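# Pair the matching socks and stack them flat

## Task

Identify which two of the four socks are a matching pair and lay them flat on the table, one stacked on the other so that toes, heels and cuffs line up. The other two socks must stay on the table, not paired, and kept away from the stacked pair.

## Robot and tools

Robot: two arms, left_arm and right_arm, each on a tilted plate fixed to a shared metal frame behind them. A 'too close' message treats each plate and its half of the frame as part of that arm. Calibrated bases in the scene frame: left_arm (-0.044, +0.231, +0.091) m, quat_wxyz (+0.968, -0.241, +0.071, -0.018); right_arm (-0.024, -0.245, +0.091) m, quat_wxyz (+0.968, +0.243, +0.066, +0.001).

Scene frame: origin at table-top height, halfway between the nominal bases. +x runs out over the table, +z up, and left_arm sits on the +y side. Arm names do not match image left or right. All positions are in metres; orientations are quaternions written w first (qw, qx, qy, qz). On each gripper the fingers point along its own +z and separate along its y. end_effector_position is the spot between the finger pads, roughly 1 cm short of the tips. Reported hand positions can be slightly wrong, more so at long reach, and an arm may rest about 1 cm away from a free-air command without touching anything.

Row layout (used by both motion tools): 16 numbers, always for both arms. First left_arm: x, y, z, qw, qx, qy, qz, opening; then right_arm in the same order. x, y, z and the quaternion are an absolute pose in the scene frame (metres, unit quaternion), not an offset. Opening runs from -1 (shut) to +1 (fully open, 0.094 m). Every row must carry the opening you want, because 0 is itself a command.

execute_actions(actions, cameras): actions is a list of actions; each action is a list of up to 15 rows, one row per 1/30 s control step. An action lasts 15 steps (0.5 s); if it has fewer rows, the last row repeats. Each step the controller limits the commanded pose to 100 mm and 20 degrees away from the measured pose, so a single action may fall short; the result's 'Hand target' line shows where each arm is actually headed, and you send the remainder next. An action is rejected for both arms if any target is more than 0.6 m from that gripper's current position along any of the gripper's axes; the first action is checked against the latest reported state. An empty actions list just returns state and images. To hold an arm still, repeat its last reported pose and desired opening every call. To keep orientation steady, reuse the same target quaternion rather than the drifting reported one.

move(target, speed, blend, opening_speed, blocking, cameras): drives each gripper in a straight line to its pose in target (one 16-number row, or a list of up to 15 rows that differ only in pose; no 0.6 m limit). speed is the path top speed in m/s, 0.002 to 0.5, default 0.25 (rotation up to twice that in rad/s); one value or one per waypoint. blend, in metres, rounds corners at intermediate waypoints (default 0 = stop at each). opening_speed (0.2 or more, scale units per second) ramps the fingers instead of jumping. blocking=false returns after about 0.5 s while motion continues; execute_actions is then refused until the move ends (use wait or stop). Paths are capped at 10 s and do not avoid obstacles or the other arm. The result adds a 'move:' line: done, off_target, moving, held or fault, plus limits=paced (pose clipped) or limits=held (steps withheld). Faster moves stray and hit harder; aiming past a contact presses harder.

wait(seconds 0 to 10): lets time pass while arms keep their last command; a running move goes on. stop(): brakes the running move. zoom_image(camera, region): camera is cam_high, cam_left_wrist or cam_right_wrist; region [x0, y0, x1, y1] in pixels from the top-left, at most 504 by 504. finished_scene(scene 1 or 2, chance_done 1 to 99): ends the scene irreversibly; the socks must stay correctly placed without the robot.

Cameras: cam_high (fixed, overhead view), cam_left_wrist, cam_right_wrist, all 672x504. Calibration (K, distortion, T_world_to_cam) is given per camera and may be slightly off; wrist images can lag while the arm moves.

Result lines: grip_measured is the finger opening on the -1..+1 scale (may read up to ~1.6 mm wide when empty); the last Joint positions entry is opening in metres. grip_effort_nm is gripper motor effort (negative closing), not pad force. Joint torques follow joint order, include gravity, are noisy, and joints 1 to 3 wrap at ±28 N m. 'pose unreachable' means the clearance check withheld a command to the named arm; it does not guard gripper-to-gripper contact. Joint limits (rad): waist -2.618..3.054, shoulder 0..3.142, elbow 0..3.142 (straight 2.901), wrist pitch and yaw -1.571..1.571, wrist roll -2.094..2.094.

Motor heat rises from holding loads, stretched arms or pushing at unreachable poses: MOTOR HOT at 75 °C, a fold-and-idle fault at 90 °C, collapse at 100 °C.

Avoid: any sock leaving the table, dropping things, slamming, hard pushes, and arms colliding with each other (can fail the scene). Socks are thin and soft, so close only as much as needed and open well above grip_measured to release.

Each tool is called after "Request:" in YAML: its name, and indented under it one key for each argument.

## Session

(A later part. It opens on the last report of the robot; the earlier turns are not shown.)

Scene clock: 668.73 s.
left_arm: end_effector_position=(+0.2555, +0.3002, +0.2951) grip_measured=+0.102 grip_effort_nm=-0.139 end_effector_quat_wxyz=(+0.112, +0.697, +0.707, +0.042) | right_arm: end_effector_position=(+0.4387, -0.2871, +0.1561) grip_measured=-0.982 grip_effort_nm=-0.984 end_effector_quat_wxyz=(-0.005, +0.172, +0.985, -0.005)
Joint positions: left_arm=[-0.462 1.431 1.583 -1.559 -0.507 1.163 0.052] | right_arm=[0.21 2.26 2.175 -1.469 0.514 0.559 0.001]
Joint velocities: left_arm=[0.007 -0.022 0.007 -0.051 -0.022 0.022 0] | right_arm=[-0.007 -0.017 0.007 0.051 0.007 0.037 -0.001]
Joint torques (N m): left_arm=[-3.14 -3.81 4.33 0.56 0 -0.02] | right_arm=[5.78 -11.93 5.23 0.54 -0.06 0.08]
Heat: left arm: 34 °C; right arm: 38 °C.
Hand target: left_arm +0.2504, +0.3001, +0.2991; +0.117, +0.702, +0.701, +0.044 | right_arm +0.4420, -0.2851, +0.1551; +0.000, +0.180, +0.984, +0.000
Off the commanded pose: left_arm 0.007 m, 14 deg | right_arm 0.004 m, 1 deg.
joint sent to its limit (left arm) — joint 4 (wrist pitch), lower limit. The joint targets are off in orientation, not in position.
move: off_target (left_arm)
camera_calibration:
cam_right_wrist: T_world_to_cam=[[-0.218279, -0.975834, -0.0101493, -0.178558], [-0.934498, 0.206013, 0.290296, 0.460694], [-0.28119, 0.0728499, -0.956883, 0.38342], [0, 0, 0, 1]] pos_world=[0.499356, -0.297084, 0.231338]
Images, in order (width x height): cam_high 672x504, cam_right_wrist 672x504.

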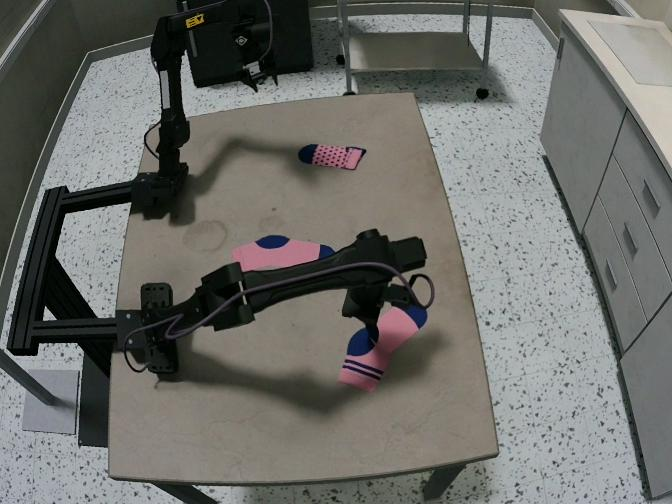

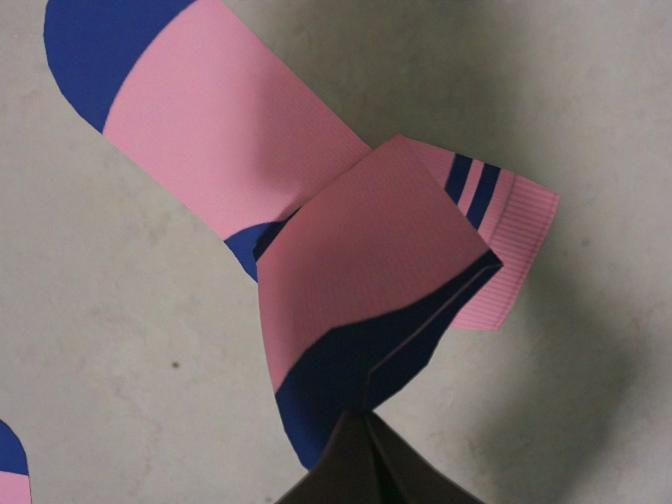

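Request:
move:
  target:
    - [0.25,0.30,0.30,0.0,0.7071,0.7071,0.0,0.1,0.460,-0.271,0.142,0,0.15,0.989,0,-1]
    - [0.25,0.30,0.30,0.0,0.7071,0.7071,0.0,0.1,0.492,-0.247,0.112,0,0.12,0.993,0,-1]
  speed: 0.07
  blend: 0.02
  cameras: ["cam_high","cam_right_wrist"]

Request:
zoom_image:
  camera: "cam_high"
  region: [320, 290, 440, 400]

Scene clock: 675.60 s.
left_arm: end_effector_position=(+0.2555, +0.3002, +0.2951) grip_measured=+0.102 grip_effort_nm=-0.129 end_effector_quat_wxyz=(+0.112, +0.697, +0.707, +0.042) | right_arm: end_effector_position=(+0.4929, -0.2544, +0.1188) grip_measured=-0.982 grip_effort_nm=-0.979 end_effector_quat_wxyz=(+0.010, +0.132, +0.991, +0.001)
Joint positions: left_arm=[-0.462 1.431 1.583 -1.559 -0.507 1.163 0.052] | right_arm=[0.21 2.6 2.622 -1.539 0.513 0.458 0.001]
Joint velocities: left_arm=[0.012 0.007 -0.007 -0.081 -0.037 -0.007 -0.001] | right_arm=[-0.007 -0.002 -0.002 -0.022 -0.022 -0.007 -0.002]
Joint torques (N m): left_arm=[-3.18 -3.96 4.33 0.55 -0.01 -0.02] | right_arm=[7.15 -11.28 7.39 0.19 -0.06 -0.07]
Heat: left arm: 34 °C; right arm: 39 °C.
Hand target: left_arm +0.2504, +0.3001, +0.2991; +0.117, +0.702, +0.701, +0.044 | right_arm +0.4913, -0.2469, +0.1121; +0.001, +0.120, +0.993, +0.000
Off the commanded pose: left_arm 0.007 m, 14 deg | right_arm 0.010 m, 2 deg.
joint sent to its limit (left arm) — joint 4 (wrist pitch), lower limit. The joint targets are off in orientation, not in position.
move: off_target (left_arm)
camera_calibration:
cam_right_wrist: T_world_to_cam=[[-0.136397, -0.99041, -0.0220155, -0.177931], [-0.956816, 0.125947, 0.261993, 0.509523], [-0.256708, 0.0567999, -0.964819, 0.34533], [0, 0, 0, 1]] pos_world=[0.551899, -0.260012, 0.195772]
Images, in order (width x height): cam_high 672x504, cam_right_wrist 672x504.

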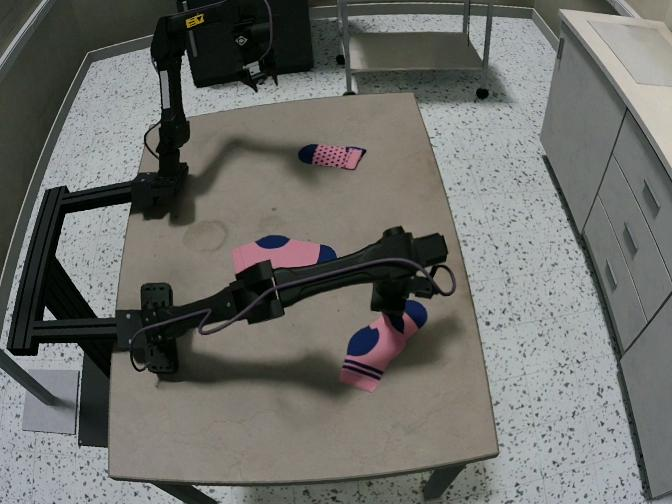

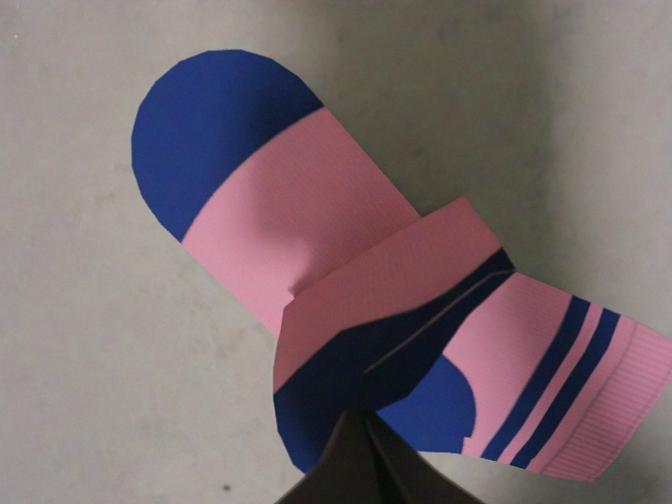

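Scaled by 4.200.

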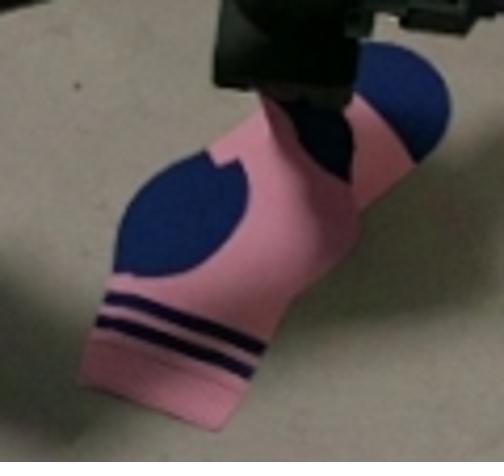

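Request:
move:
  target:
    - [0.25,0.30,0.30,0.0,0.7071,0.7071,0.0,0.1,0.515,-0.231,0.098,0.13,0.11,0.98,0.10,-1]
    - [0.25,0.30,0.30,0.0,0.7071,0.7071,0.0,0.1,0.540,-0.217,0.083,0.27,0.08,0.938,0.20,-1]
  speed: 0.07
  blend: 0.02
  cameras: ["cam_high","cam_right_wrist"]

Request:
zoom_image:
  camera: "cam_high"
  region: [320, 290, 440, 400]

Scene clock: 684.30 s.
left_arm: end_effector_position=(+0.2555, +0.3002, +0.2951) grip_measured=+0.102 grip_effort_nm=-0.134 end_effector_quat_wxyz=(+0.112, +0.697, +0.707, +0.042) | right_arm: end_effector_position=(+0.5383, -0.2117, +0.0671) grip_measured=-0.982 grip_effort_nm=-0.974 end_effector_quat_wxyz=(+0.246, +0.085, +0.945, +0.196)
Joint positions: left_arm=[-0.462 1.431 1.583 -1.559 -0.507 1.163 0.052] | right_arm=[0.103 2.223 1.593 -0.293 0.135 0.08 0.001]
Joint velocities: left_arm=[0.002 0.007 0.007 0.022 0.007 -0.022 0] | right_arm=[0.012 -0.002 -0.007 0.022 0.022 -0.007 -0.001]
Joint torques (N m): left_arm=[-3.21 -3.93 4.1 0.55 -0.07 -0.05] | right_arm=[5.87 -16.29 4.25 1.47 -0.39 -0.1]
Heat: left arm: 35 °C; right arm: 41 °C.
Hand target: left_arm +0.2504, +0.3001, +0.2991; +0.117, +0.702, +0.701, +0.044 | right_arm +0.5415, -0.2178, +0.0835; +0.265, +0.084, +0.939, +0.202
Off the commanded pose: left_arm 0.007 m, 14 deg | right_arm 0.017 m, 3 deg.
joint sent to its limit (left arm) — joint 4 (wrist pitch), lower limit. The joint targets are off in orientation, not in position.
move: off_target (left_arm, right_arm)
camera_calibration:
cam_right_wrist: T_world_to_cam=[[0.0566089, -0.927045, -0.370651, -0.197635], [-0.970716, 0.0357063, -0.237562, 0.582995], [0.233465, 0.373245, -0.897877, 0.103377], [0, 0, 0, 1]] pos_world=[0.552976, -0.242618, 0.158064]
Images, in order (width x height): cam_high 672x504, cam_right_wrist 672x504.

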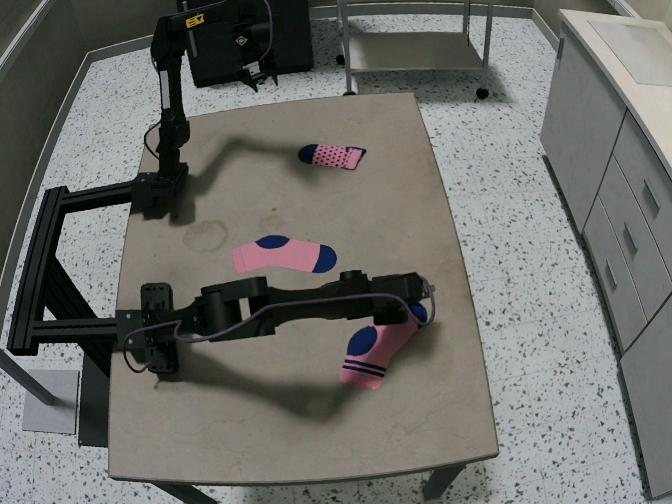

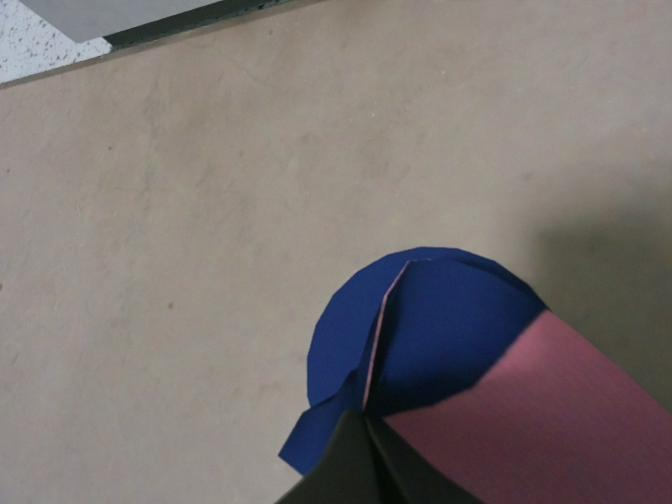

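Scaled by 4.200.

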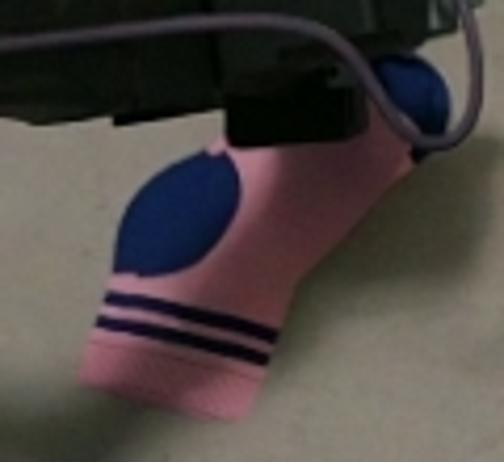

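Request:
move:
  target: [0.25,0.30,0.30,0.0,0.7071,0.7071,0.0,0.1,0.567,-0.208,0.060,0.27,0.08,0.938,0.20,-1]
  speed: 0.05
  cameras: ["cam_high","cam_right_wrist"]

Request:
zoom_image:
  camera: "cam_high"
  region: [320, 290, 440, 400]

Scene clock: 689.73 s.
left_arm: end_effector_position=(+0.2555, +0.3002, +0.2951) grip_measured=+0.102 grip_effort_nm=-0.139 end_effector_quat_wxyz=(+0.112, +0.697, +0.707, +0.042) | right_arm: end_effector_position=(+0.5572, -0.2116, +0.0616) grip_measured=-0.982 grip_effort_nm=-0.974 end_effector_quat_wxyz=(+0.261, +0.083, +0.942, +0.195)
Joint positions: left_arm=[-0.462 1.431 1.583 -1.559 -0.507 1.163 0.052] | right_arm=[0.094 2.282 1.665 -0.275 0.129 0.061 0.001]
Joint velocities: left_arm=[-0.012 0.007 -0.007 -0.051 -0.051 0.022 -0.001] | right_arm=[-0.012 -0.027 0.002 0.007 0.066 -0.051 0]
Joint torques (N m): left_arm=[-3.19 -3.78 4.15 0.53 0.01 -0.03] | right_arm=[6.05 -10.85 7.92 1.52 -0.37 -0.08]
Heat: left arm: 35 °C; right arm: 41 °C.
Hand target: left_arm +0.2504, +0.3001, +0.2991; +0.117, +0.702, +0.701, +0.044 | right_arm +0.5663, -0.2080, +0.0602; +0.270, +0.080, +0.938, +0.200
Off the commanded pose: left_arm 0.007 m, 14 deg | right_arm 0.011 m, 1 deg.
joint sent to its limit (left arm) — joint 4 (wrist pitch), lower limit. The joint targets are off in orientation, not in position.
move: off_target (left_arm, right_arm)
camera_calibration:
cam_right_wrist: T_world_to_cam=[[0.0630183, -0.928729, -0.365365, -0.204915], [-0.963034, 0.0394839, -0.266469, 0.598386], [0.261904, 0.368652, -0.891909, 0.0767668], [0, 0, 0, 1]] pos_world=[0.569074, -0.242237, 0.153052]
Images, in order (width x height): cam_high 672x504, cam_right_wrist 672x504.

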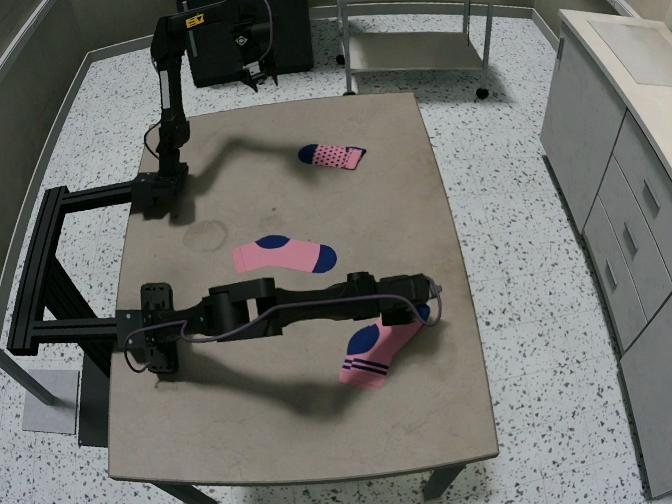

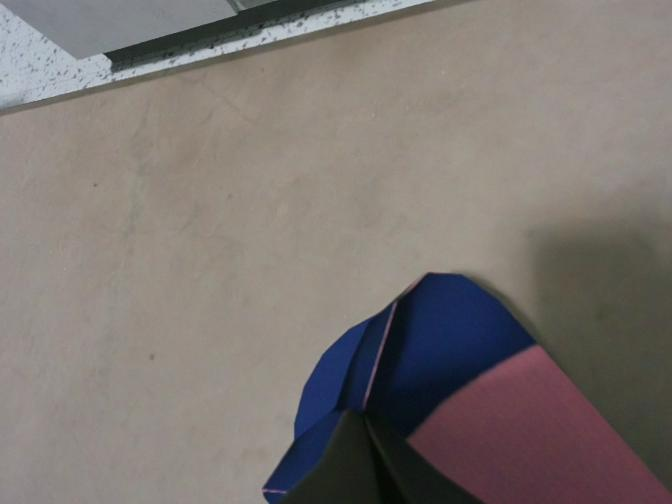

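Scaled by 4.200.

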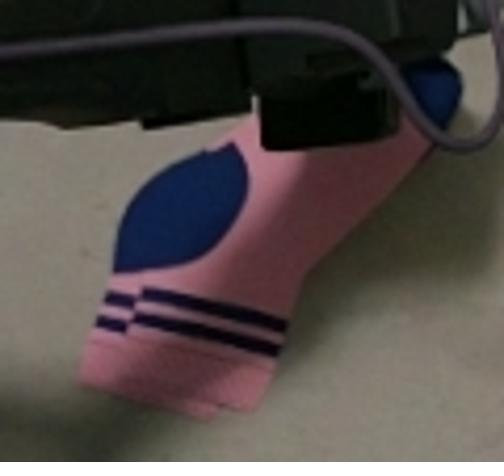

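Request:
move:
  target:
    - [0.25,0.30,0.30,0.0,0.7071,0.7071,0.0,0.1,0.50,-0.245,0.115,0.0,0.10,0.995,0,-1]
    - [0.25,0.30,0.30,0.0,0.7071,0.7071,0.0,0.1,0.43,-0.30,0.20,0,0.15,0.989,0,-1]
    - [0.25,0.30,0.30,0.0,0.7071,0.7071,0.0,0.1,0.385,-0.345,0.29,0,0.16,0.987,0,-1]
    - [0.25,0.30,0.30,0.0,0.7071,0.7071,0.0,0.1,0.376,-0.357,0.305,0,0.16,0.987,0,-1]
    - [0.25,0.30,0.30,0.0,0.7071,0.7071,0.0,0.1,0.374,-0.357,0.270,0,0.16,0.987,0,-1]
  speed: 0.12
  cameras: ["cam_high"]

Request:
zoom_image:
  camera: "cam_high"
  region: [320, 320, 420, 400]

Request:
move:
  target:
    - [0.25,0.30,0.30,0.0,0.7071,0.7071,0.0,0.1,0.382,-0.343,0.243,0,0.16,0.987,0,-1]
    - [0.25,0.30,0.30,0.0,0.7071,0.7071,0.0,0.1,0.385,-0.338,0.230,0,0.16,0.987,0,-1]
  speed: 0.06
  cameras: ["cam_high","cam_right_wrist"]

Request:
zoom_image:
  camera: "cam_high"
  region: [320, 340, 400, 400]

Scene clock: 708.40 s.
left_arm: end_effector_position=(+0.2555, +0.3002, +0.2951) grip_measured=+0.102 grip_effort_nm=-0.149 end_effector_quat_wxyz=(+0.112, +0.697, +0.707, +0.042) | right_arm: end_effector_position=(+0.3754, -0.3620, +0.2773) grip_measured=-0.982 grip_effort_nm=-0.984 end_effector_quat_wxyz=(+0.091, +0.173, +0.981, +0.020)
Joint positions: left_arm=[-0.462 1.431 1.583 -1.559 -0.507 1.163 0.052] | right_arm=[0.236 1.799 2.014 -1.556 0.533 0.477 0.001]
Joint velocities: left_arm=[0.017 -0.022 -0.017 -0.007 -0.022 -0.007 -0.001] | right_arm=[-0.012 0.002 0.002 -0.037 -0.051 -0.037 0]
Joint torques (N m): left_arm=[-3.17 -3.97 4.23 0.54 0.02 0] | right_arm=[4.14 -7.01 4.04 0.59 -0.01 -0.07]
Heat: left arm: 35 °C; right arm: 41 °C.
Hand target: left_arm +0.2504, +0.3001, +0.2991; +0.117, +0.702, +0.701, +0.044 | right_arm +0.3718, -0.3571, +0.2691; +0.074, +0.158, +0.985, +0.015
Off the commanded pose: left_arm 0.007 m, 14 deg | right_arm 0.009 m, 11 deg.
joint sent to its limit (left arm) — joint 4 (wrist pitch), lower limit. The joint targets are off in orientation, not in position.
joint sent to its limit (right arm) — joint 4 (wrist pitch), lower limit. The joint targets are off in orientation, not in position.
move: off_target (left_arm, right_arm)
Images, in order (width x height): cam_high 672x504.

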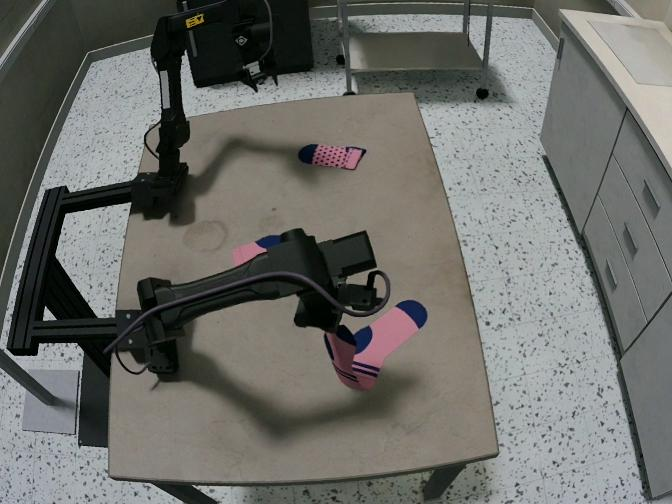

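Scaled by 5.040.

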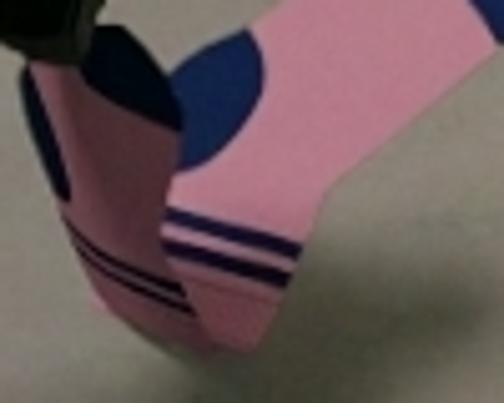

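Scene clock: 711.13 s.
left_arm: end_effector_position=(+0.2555, +0.3002, +0.2951) grip_measured=+0.102 grip_effort_nm=-0.134 end_effector_quat_wxyz=(+0.112, +0.697, +0.707, +0.042) | right_arm: end_effector_position=(+0.3856, -0.3393, +0.2312) grip_measured=-0.982 grip_effort_nm=-0.984 end_effector_quat_wxyz=(+0.028, +0.158, +0.987, +0.003)
Joint positions: left_arm=[-0.462 1.431 1.583 -1.559 -0.507 1.163 0.052] | right_arm=[0.216 1.939 2.014 -1.556 0.521 0.498 0.001]
Joint velocities: left_arm=[0.012 0.007 -0.002 -0.022 -0.037 -0.022 0] | right_arm=[0.007 0.017 -0.007 0.007 0.007 0.022 0.001]
Joint torques (N m): left_arm=[-3.22 -4.01 4.25 0.56 -0.02 -0.05] | right_arm=[4.52 -8.29 6.08 0.34 -0.06 0.11]
Heat: left arm: 35 °C; right arm: 41 °C.
Hand target: left_arm +0.2504, +0.3001, +0.2991; +0.117, +0.702, +0.701, +0.044 | right_arm +0.3855, -0.3376, +0.2292; +0.021, +0.159, +0.987, +0.004
Off the commanded pose: left_arm 0.007 m, 14 deg | right_arm 0.002 m, 3 deg.
joint sent to its limit (left arm) — joint 4 (wrist pitch), lower limit. The joint targets are off in orientation, not in position.
joint sent to its limit (right arm) — joint 4 (wrist pitch), lower limit. The joint targets still meet the commanded pose.
move: off_target (left_arm, right_arm)
camera_calibration:
cam_right_wrist: T_world_to_cam=[[-0.187738, -0.981776, -0.0294988, -0.249689], [-0.957462, 0.176223, 0.228498, 0.413109], [-0.219136, 0.0711419, -0.973097, 0.423324], [0, 0, 0, 1]] pos_world=[0.441425, -0.348054, 0.310175]
Images, in order (width x height): cam_high 672x504, cam_right_wrist 672x504.

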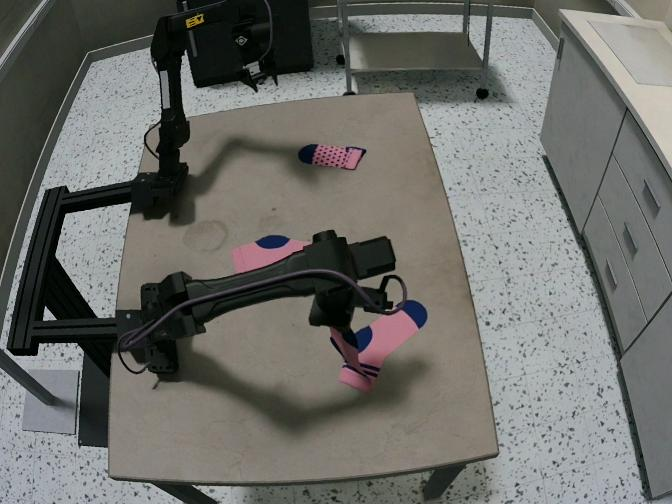

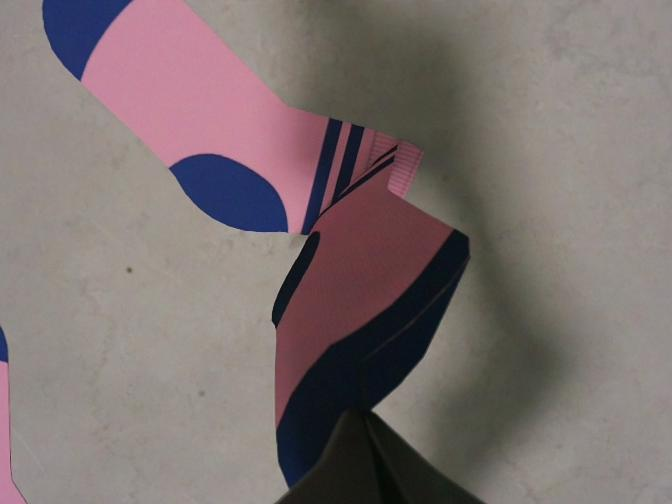

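Scaled by 6.300.

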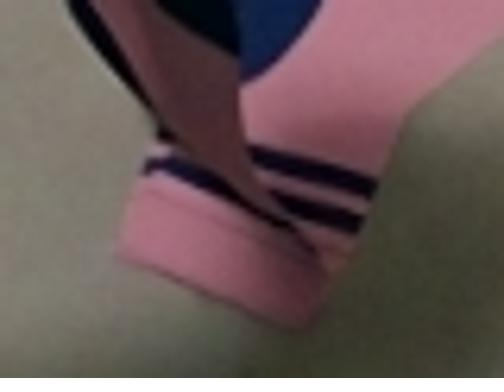

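Request:
move:
  target:
    - [0.25,0.30,0.30,0.0,0.7071,0.7071,0.0,0.1,0.391,-0.326,0.21,0,0.16,0.987,0,-1]
    - [0.25,0.30,0.30,0.0,0.7071,0.7071,0.0,0.1,0.408,-0.304,0.185,0,0.17,0.9854,0,-1]
    - [0.25,0.30,0.30,0.0,0.7071,0.7071,0.0,0.1,0.443,-0.284,0.155,0,0.17,0.9854,0,-1]
    - [0.25,0.30,0.30,0.0,0.7071,0.7071,0.0,0.1,0.460,-0.271,0.142,0,0.15,0.989,0,-1]
    - [0.25,0.30,0.30,0.0,0.7071,0.7071,0.0,0.1,0.492,-0.249,0.112,0,0.12,0.993,0,-1]
  speed: 0.07
  blend: 0.015
  cameras: ["cam_high","cam_right_wrist"]

Request:
zoom_image:
  camera: "cam_high"
  region: [320, 290, 440, 400]

Scene clock: 722.07 s.
left_arm: end_effector_position=(+0.2555, +0.3002, +0.2951) grip_measured=+0.102 grip_effort_nm=-0.129 end_effector_quat_wxyz=(+0.112, +0.697, +0.707, +0.042) | right_arm: end_effector_position=(+0.4932, -0.2525, +0.1187) grip_measured=-0.982 grip_effort_nm=-0.984 end_effector_quat_wxyz=(+0.011, +0.128, +0.992, +0.000)
Joint positions: left_arm=[-0.462 1.431 1.583 -1.559 -0.507 1.163 0.052] | right_arm=[0.214 2.606 2.629 -1.541 0.514 0.453 0.001]
Joint velocities: left_arm=[0.002 -0.017 0.002 -0.007 0.037 -0.007 0] | right_arm=[0.002 -0.032 0.002 -0.051 0.066 -0.007 -0.001]
Joint torques (N m): left_arm=[-3.22 -3.95 4.3 0.57 -0.01 -0.02] | right_arm=[6.68 -11.59 7.36 0.23 -0.06 -0.07]
Heat: left arm: 35 °C; right arm: 39 °C.
Hand target: left_arm +0.2504, +0.3001, +0.2991; +0.117, +0.702, +0.701, +0.044 | right_arm +0.4918, -0.2485, +0.1120; +0.002, +0.120, +0.993, +0.000
Off the commanded pose: left_arm 0.007 m, 14 deg | right_arm 0.008 m, 2 deg.
joint sent to its limit (left arm) — joint 4 (wrist pitch), lower limit. The joint targets are off in orientation, not in position.
move: off_target (left_arm); blend cut to 0.0125 m at target 3, 0.0125 m at target 4
camera_calibration:
cam_right_wrist: T_world_to_cam=[[-0.128338, -0.991497, -0.0215166, -0.180232], [-0.958009, 0.118335, 0.261179, 0.508349], [-0.256412, 0.0541323, -0.96505, 0.344425], [0, 0, 0, 1]] pos_world=[0.552187, -0.2575, 0.195739]
Images, in order (width x height): cam_high 672x504, cam_right_wrist 672x504.

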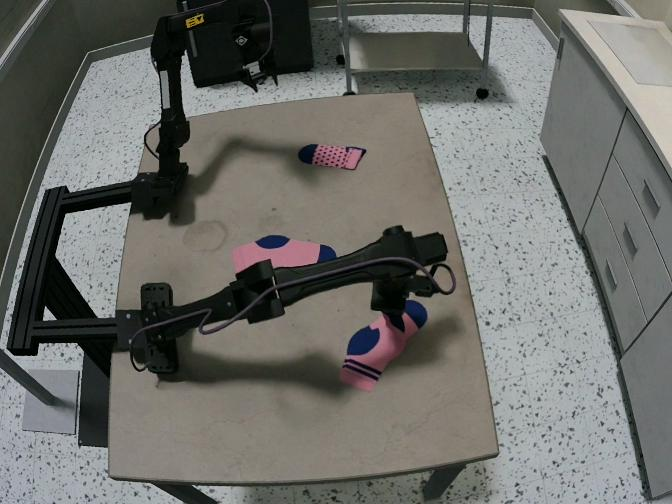

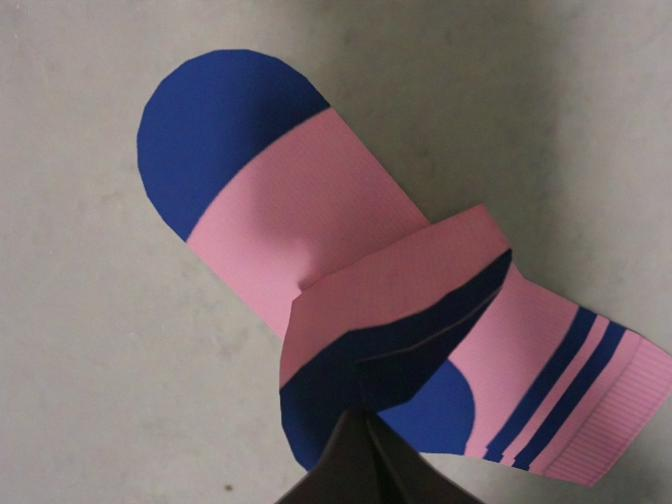

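Scaled by 4.200.

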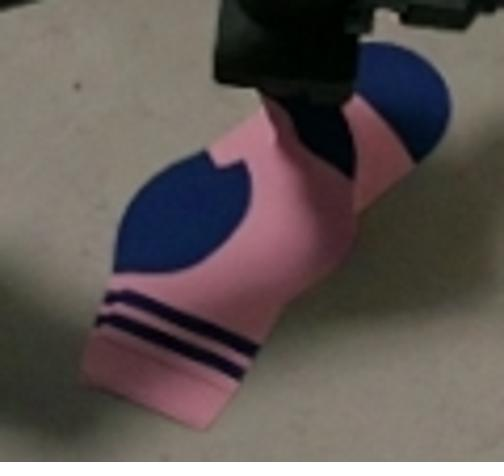

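Request:
move:
  target:
    - [0.25,0.30,0.30,0.0,0.7071,0.7071,0.0,0.1,0.508,-0.242,0.096,0.13,0.11,0.98,0.10,-1]
    - [0.25,0.30,0.30,0.0,0.7071,0.7071,0.0,0.1,0.523,-0.235,0.080,0.27,0.08,0.938,0.20,-1]
  speed: 0.06
  blend: 0.01
  cameras: ["cam_high","cam_right_wrist"]

Request:
zoom_image:
  camera: "cam_high"
  region: [320, 290, 440, 400]

Scene clock: 732.77 s.
left_arm: end_effector_position=(+0.2555, +0.3002, +0.2951) grip_measured=+0.102 grip_effort_nm=-0.134 end_effector_quat_wxyz=(+0.112, +0.697, +0.707, +0.042) | right_arm: end_effector_position=(+0.5221, -0.2304, +0.0652) grip_measured=-0.982 grip_effort_nm=-0.969 end_effector_quat_wxyz=(+0.247, +0.085, +0.945, +0.196)
Joint positions: left_arm=[-0.462 1.431 1.583 -1.559 -0.507 1.163 0.052] | right_arm=[0.066 2.15 1.492 -0.26 0.112 0.051 0.001]
Joint velocities: left_arm=[0.012 -0.027 -0.017 0.007 0.007 -0.022 0.001] | right_arm=[-0.002 0.012 0.002 -0.095 0.051 -0.022 -0.001]
Joint torques (N m): left_arm=[-3.22 -3.92 4.29 0.53 -0.03 -0.02] | right_arm=[5.55 -15.68 4.14 1.43 -0.38 -0.09]
Heat: left arm: 35 °C; right arm: 42 °C.
Hand target: left_arm +0.2504, +0.3001, +0.2991; +0.117, +0.702, +0.701, +0.044 | right_arm +0.5246, -0.2360, +0.0802; +0.265, +0.084, +0.939, +0.202
Off the commanded pose: left_arm 0.007 m, 14 deg | right_arm 0.016 m, 3 deg.
joint sent to its limit (left arm) — joint 4 (wrist pitch), lower limit. The joint targets are off in orientation, not in position.
move: off_target (left_arm, right_arm)
camera_calibration:
cam_right_wrist: T_world_to_cam=[[0.0561036, -0.92679, -0.371365, -0.214413], [-0.970438, 0.0368299, -0.238522, 0.567621], [0.234737, 0.373769, -0.897327, 0.111832], [0, 0, 0, 1]] pos_world=[0.536619, -0.261421, 0.156114]
Images, in order (width x height): cam_high 672x504, cam_right_wrist 672x504.

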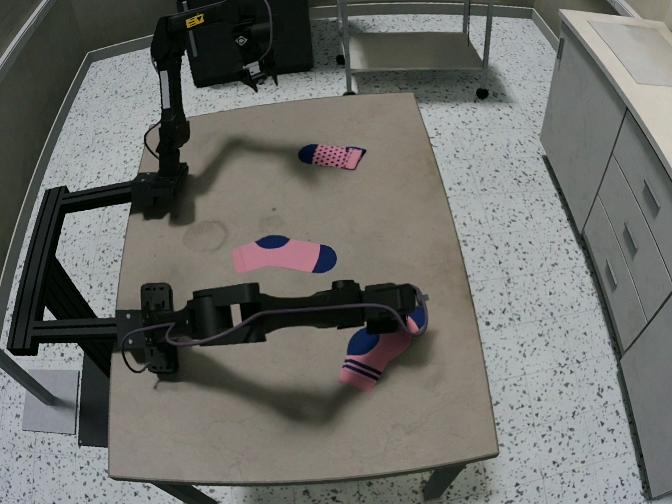

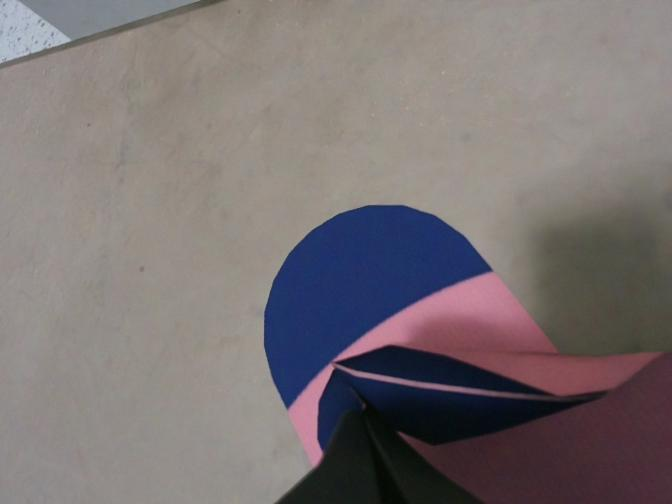

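Scaled by 4.200.

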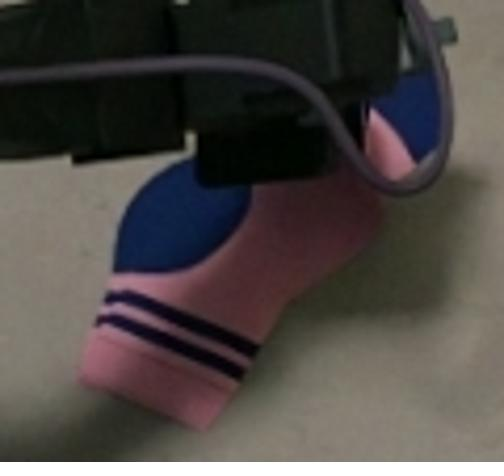

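Request:
move:
  target: [0.25,0.30,0.30,0.0,0.7071,0.7071,0.0,0.1,0.541,-0.216,0.052,0.27,0.08,0.938,0.20,-1]
  speed: 0.05
  cameras: ["cam_high","cam_right_wrist"]

Request:
zoom_image:
  camera: "cam_high"
  region: [320, 290, 440, 400]

Scene clock: 741.30 s.
left_arm: end_effector_position=(+0.2555, +0.3002, +0.2951) grip_measured=+0.102 grip_effort_nm=-0.134 end_effector_quat_wxyz=(+0.112, +0.697, +0.707, +0.042) | right_arm: end_effector_position=(+0.5304, -0.2220, +0.0505) grip_measured=-0.982 grip_effort_nm=-0.974 end_effector_quat_wxyz=(+0.259, +0.086, +0.942, +0.196)
Joint positions: left_arm=[-0.462 1.431 1.583 -1.559 -0.507 1.163 0.052] | right_arm=[0.066 2.202 1.492 -0.184 0.111 0.046 0.001]
Joint velocities: left_arm=[-0.007 0.007 -0.012 -0.022 -0.022 -0.051 0] | right_arm=[-0.002 -0.022 0.007 0.022 0.007 -0.066 0.001]
Joint torques (N m): left_arm=[-3.22 -3.95 4.23 0.54 -0.05 0.01] | right_arm=[6.32 -10.24 7.69 1.45 -0.34 -0.09]
Heat: left arm: 35 °C; right arm: 43 °C.
Hand target: left_arm +0.2504, +0.3001, +0.2991; +0.117, +0.702, +0.701, +0.044 | right_arm +0.5404, -0.2160, +0.0522; +0.270, +0.080, +0.938, +0.200
Off the commanded pose: left_arm 0.007 m, 14 deg | right_arm 0.012 m, 2 deg.
joint sent to its limit (left arm) — joint 4 (wrist pitch), lower limit. The joint targets are off in orientation, not in position.
move: off_target (left_arm, right_arm)
camera_calibration:
cam_right_wrist: T_world_to_cam=[[0.0576421, -0.927716, -0.36881, -0.213703], [-0.964261, 0.0439595, -0.261284, 0.571341], [0.25861, 0.370689, -0.892026, 0.0799534], [0, 0, 0, 1]] pos_world=[0.542563, -0.253009, 0.141787]
Images, in order (width x height): cam_high 672x504, cam_right_wrist 672x504.

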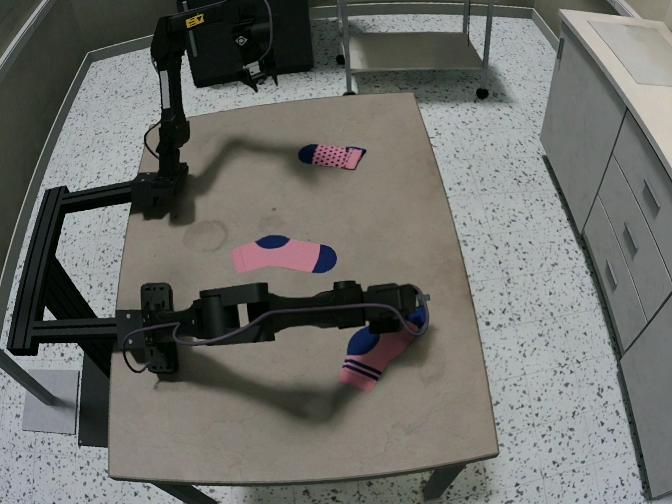

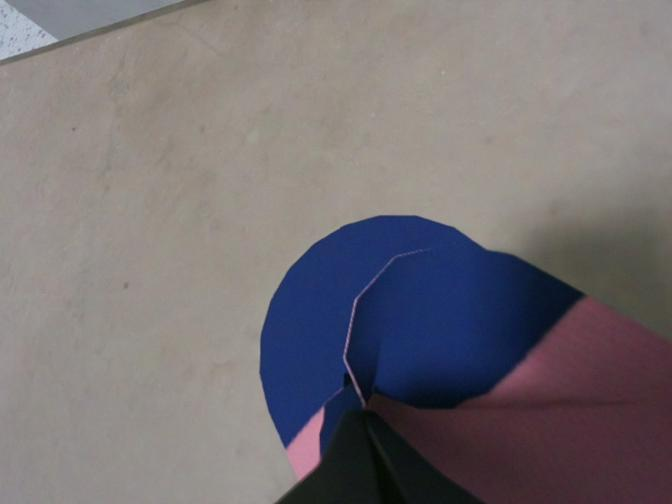

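Scaled by 4.200.

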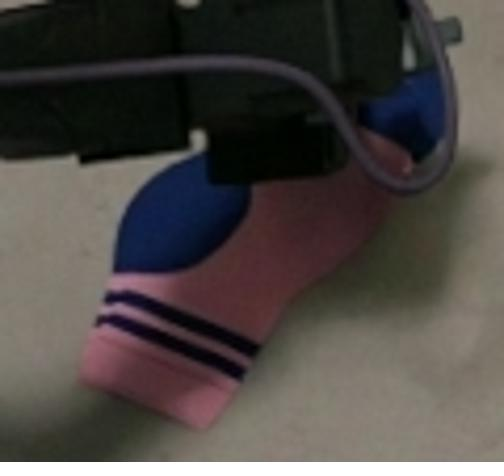

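Request:
move:
  target: [0.25,0.30,0.30,0.0,0.7071,0.7071,0.0,0.1,0.555,-0.202,0.044,0.27,0.08,0.938,0.20,-1]
  speed: 0.05
  cameras: ["cam_high","cam_right_wrist"]

Request:
zoom_image:
  camera: "cam_high"
  region: [320, 290, 440, 400]

Scene clock: 747.43 s.
left_arm: end_effector_position=(+0.2555, +0.3002, +0.2951) grip_measured=+0.102 grip_effort_nm=-0.129 end_effector_quat_wxyz=(+0.112, +0.697, +0.707, +0.042) | right_arm: end_effector_position=(+0.5477, -0.2166, +0.0419) grip_measured=-0.982 grip_effort_nm=-0.974 end_effector_quat_wxyz=(+0.264, +0.088, +0.940, +0.195)
Joint positions: left_arm=[-0.462 1.431 1.583 -1.559 -0.507 1.163 0.052] | right_arm=[0.066 2.274 1.575 -0.181 0.111 0.046 0.001]
Joint velocities: left_arm=[-0.002 -0.027 -0.007 -0.022 0.007 -0.051 -0.001] | right_arm=[0.012 0.012 -0.017 0.022 -0.022 0.037 0]
Joint torques (N m): left_arm=[-3.06 -3.84 4.26 0.55 -0.02 -0.05] | right_arm=[8.02 -10.59 7.39 1.42 -0.23 0.06]
Heat: left arm: 35 °C; right arm: 42 °C.
Hand target: left_arm +0.2504, +0.3001, +0.2991; +0.117, +0.702, +0.701, +0.044 | right_arm +0.5542, -0.2020, +0.0445; +0.270, +0.080, +0.938, +0.201
Off the commanded pose: left_arm 0.007 m, 14 deg | right_arm 0.016 m, 1 deg.
joint sent to its limit (left arm) — joint 4 (wrist pitch), lower limit. The joint targets are off in orientation, not in position.
move: off_target (left_arm, right_arm)
camera_calibration:
cam_right_wrist: T_world_to_cam=[[0.0561901, -0.927886, -0.368605, -0.212127], [-0.961132, 0.0496835, -0.271583, 0.585528], [0.270311, 0.369539, -0.889029, 0.0589697], [0, 0, 0, 1]] pos_world=[0.558749, -0.247712, 0.133254]
Images, in order (width x height): cam_high 672x504, cam_right_wrist 672x504.

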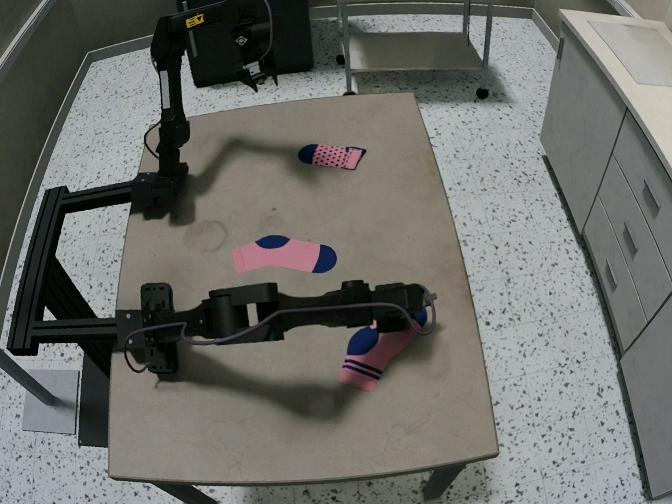

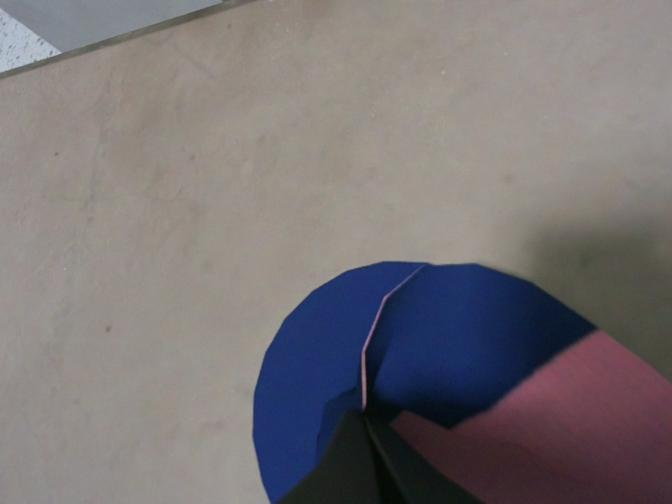

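Scaled by 4.200.

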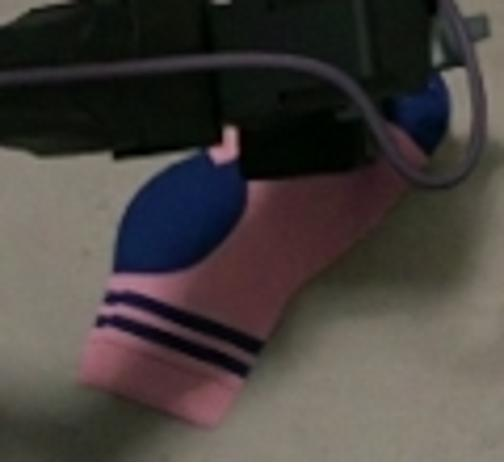

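Request:
move:
  target: [0.25,0.30,0.30,0.0,0.7071,0.7071,0.0,0.1,0.552,-0.195,0.036,0.27,0.08,0.938,0.20,-1]
  speed: 0.05
  cameras: ["cam_high","cam_right_wrist"]

Request:
zoom_image:
  camera: "cam_high"
  region: [320, 290, 440, 400]

Scene clock: 753.00 s.
left_arm: end_effector_position=(+0.2555, +0.3002, +0.2951) grip_measured=+0.102 grip_effort_nm=-0.129 end_effector_quat_wxyz=(+0.112, +0.697, +0.707, +0.042) | right_arm: end_effector_position=(+0.5509, -0.2124, +0.0394) grip_measured=-0.982 grip_effort_nm=-0.974 end_effector_quat_wxyz=(+0.270, +0.089, +0.939, +0.195)
Joint positions: left_arm=[-0.462 1.431 1.583 -1.559 -0.507 1.163 0.052] | right_arm=[0.071 2.289 1.576 -0.155 0.114 0.047 0.001]
Joint velocities: left_arm=[0.007 0.012 0.002 -0.037 0.051 0.022 0] | right_arm=[0.012 -0.007 -0.017 0.051 -0.007 -0.066 0.001]
Joint torques (N m): left_arm=[-3.14 -3.9 4.36 0.59 0 -0.03] | right_arm=[8.05 -10.62 5.93 1.54 -0.21 0.08]
Heat: left arm: 35 °C; right arm: 41 °C.
Hand target: left_arm +0.2504, +0.3001, +0.2991; +0.117, +0.702, +0.701, +0.044 | right_arm +0.5513, -0.1951, +0.0363; +0.270, +0.080, +0.938, +0.200
Off the commanded pose: left_arm 0.007 m, 14 deg | right_arm 0.018 m, 1 deg.
joint sent to its limit (left arm) — joint 4 (wrist pitch), lower limit. The joint targets are off in orientation, not in position.
move: off_target (left_arm, right_arm)
camera_calibration:
cam_right_wrist: T_world_to_cam=[[0.0568884, -0.928231, -0.367629, -0.209811], [-0.957613, 0.0534183, -0.283061, 0.586963], [0.282384, 0.368149, -0.885847, 0.0472576], [0, 0, 0, 1]] pos_world=[0.560674, -0.243505, 0.130877]
Images, in order (width x height): cam_high 672x504, cam_right_wrist 672x504.

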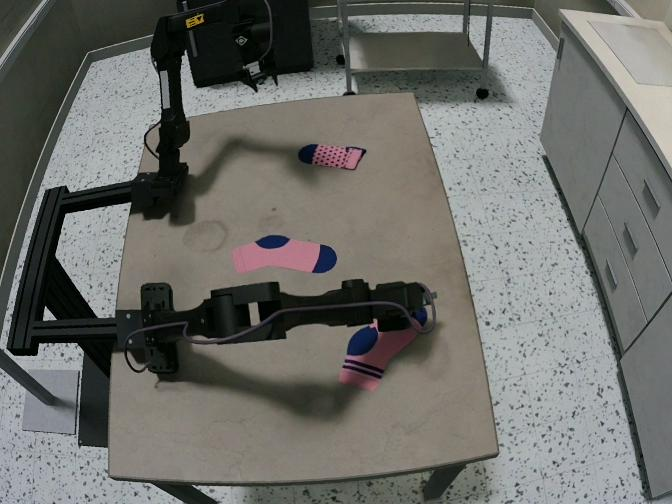

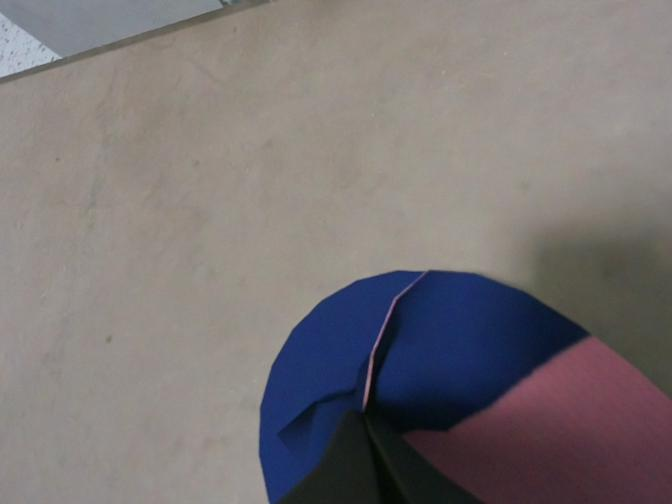

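Scaled by 4.200.

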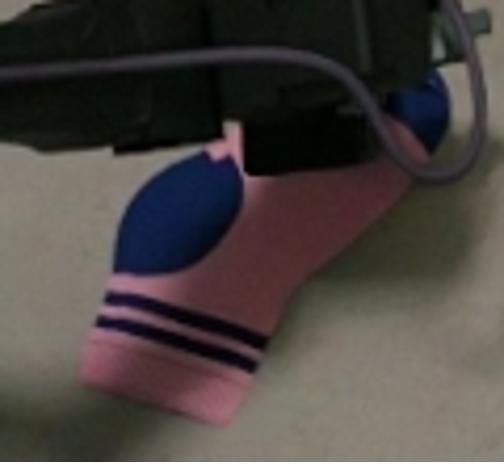

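Request:
move:
  target: [0.25,0.30,0.30,0.0,0.7071,0.7071,0.0,0.1,0.550,-0.200,0.026,0.27,0.08,0.938,0.20,-1]
  speed: 0.05
  cameras: []

Request:
move:
  target: [0.25,0.30,0.30,0.0,0.7071,0.7071,0.0,0.1,0.550,-0.200,0.026,0.27,0.08,0.938,0.20,-0.5]
  opening_speed: 0.6
  cameras: ["cam_high","cam_right_wrist"]

Scene clock: 760.20 s.
left_arm: end_effector_position=(+0.2555, +0.3002, +0.2951) grip_measured=+0.102 grip_effort_nm=-0.139 end_effector_quat_wxyz=(+0.112, +0.697, +0.707, +0.042) | right_arm: end_effector_position=(+0.5548, -0.2120, +0.0388) grip_measured=-0.982 grip_effort_nm=-0.969 end_effector_quat_wxyz=(+0.279, +0.091, +0.936, +0.195)
Joint positions: left_arm=[-0.462 1.431 1.583 -1.559 -0.507 1.163 0.052] | right_arm=[0.071 2.297 1.576 -0.13 0.114 0.047 0.001]
Joint velocities: left_arm=[0.007 0.007 -0.007 0.022 -0.007 0.066 -0.001] | right_arm=[-0.012 -0.012 0.007 -0.007 0.007 0.066 0.001]
Joint torques (N m): left_arm=[-3.12 -3.82 4.21 0.52 0.02 -0.05] | right_arm=[6.45 -10.67 4.77 1.55 -0.35 -0.1]
Heat: left arm: 35 °C; right arm: 41 °C.
Hand target: left_arm +0.2504, +0.3001, +0.2991; +0.117, +0.702, +0.701, +0.044 | right_arm +0.5496, -0.2001, +0.0262; +0.270, +0.080, +0.938, +0.200
Off the commanded pose: left_arm 0.007 m, 14 deg | right_arm 0.018 m, 2 deg.
joint sent to its limit (left arm) — joint 4 (wrist pitch), lower limit. The joint targets are off in orientation, not in position.
move: off_target (left_arm, right_arm)
No camera images: "cameras" was empty.

Scene clock: 761.23 s.
left_arm: end_effector_position=(+0.2555, +0.3002, +0.2951) grip_measured=+0.102 grip_effort_nm=-0.134 end_effector_quat_wxyz=(+0.112, +0.697, +0.707, +0.042) | right_arm: end_effector_position=(+0.5550, -0.2120, +0.0389) grip_measured=-0.502 grip_effort_nm=0.095 end_effector_quat_wxyz=(+0.279, +0.091, +0.936, +0.195)
Joint positions: left_arm=[-0.462 1.431 1.583 -1.559 -0.507 1.163 0.052] | right_arm=[0.071 2.297 1.576 -0.129 0.114 0.047 0.023]
Joint velocities: left_arm=[-0.032 -0.007 -0.002 0.022 -0.007 -0.037 0] | right_arm=[0.002 0.007 0.002 0.007 0.007 -0.037 0]
Joint torques (N m): left_arm=[-3.22 -3.85 4.3 0.58 -0.01 -0.04] | right_arm=[6.45 -10.66 4.75 1.55 -0.34 -0.09]
Heat: left arm: 35 °C; right arm: 41 °C.
Hand target: left_arm +0.2504, +0.3001, +0.2991; +0.117, +0.702, +0.701, +0.044 | right_arm +0.5496, -0.2001, +0.0262; +0.270, +0.080, +0.938, +0.200
Off the commanded pose: left_arm 0.007 m, 14 deg | right_arm 0.018 m, 2 deg.
joint sent to its limit (left arm) — joint 4 (wrist pitch), lower limit. The joint targets are off in orientation, not in position.
move: off_target (left_arm, right_arm)
camera_calibration:
cam_right_wrist: T_world_to_cam=[[0.0549455, -0.928511, -0.367217, -0.208808], [-0.952308, 0.0618234, -0.298811, 0.590194], [0.300152, 0.366122, -0.880831, 0.0351001], [0, 0, 0, 1]] pos_world=[0.562984, -0.243219, 0.130596]
Images, in order (width x height): cam_high 672x504, cam_right_wrist 672x504.

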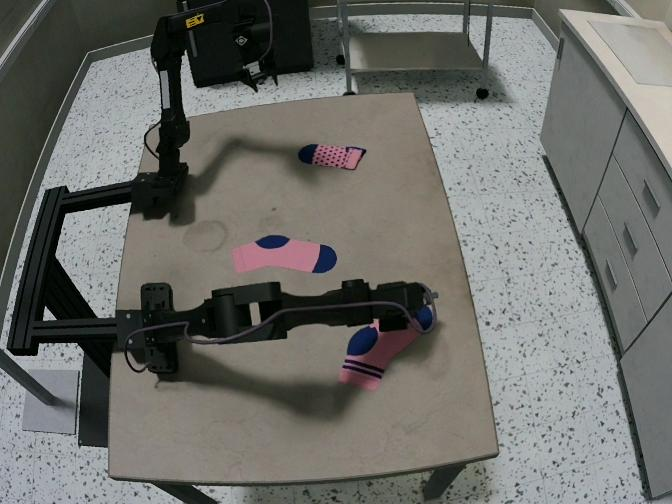

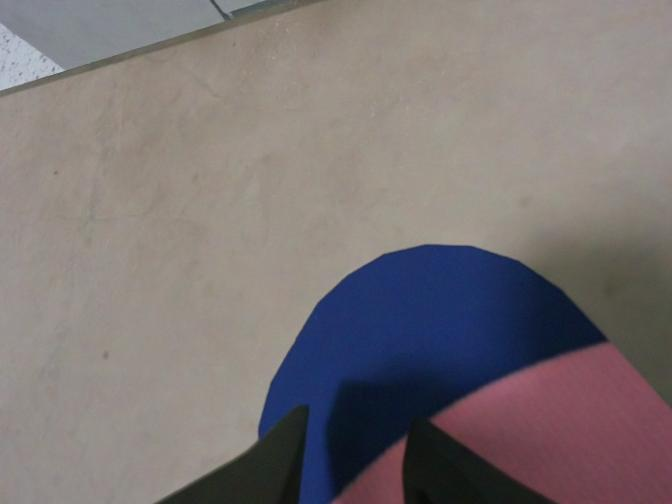

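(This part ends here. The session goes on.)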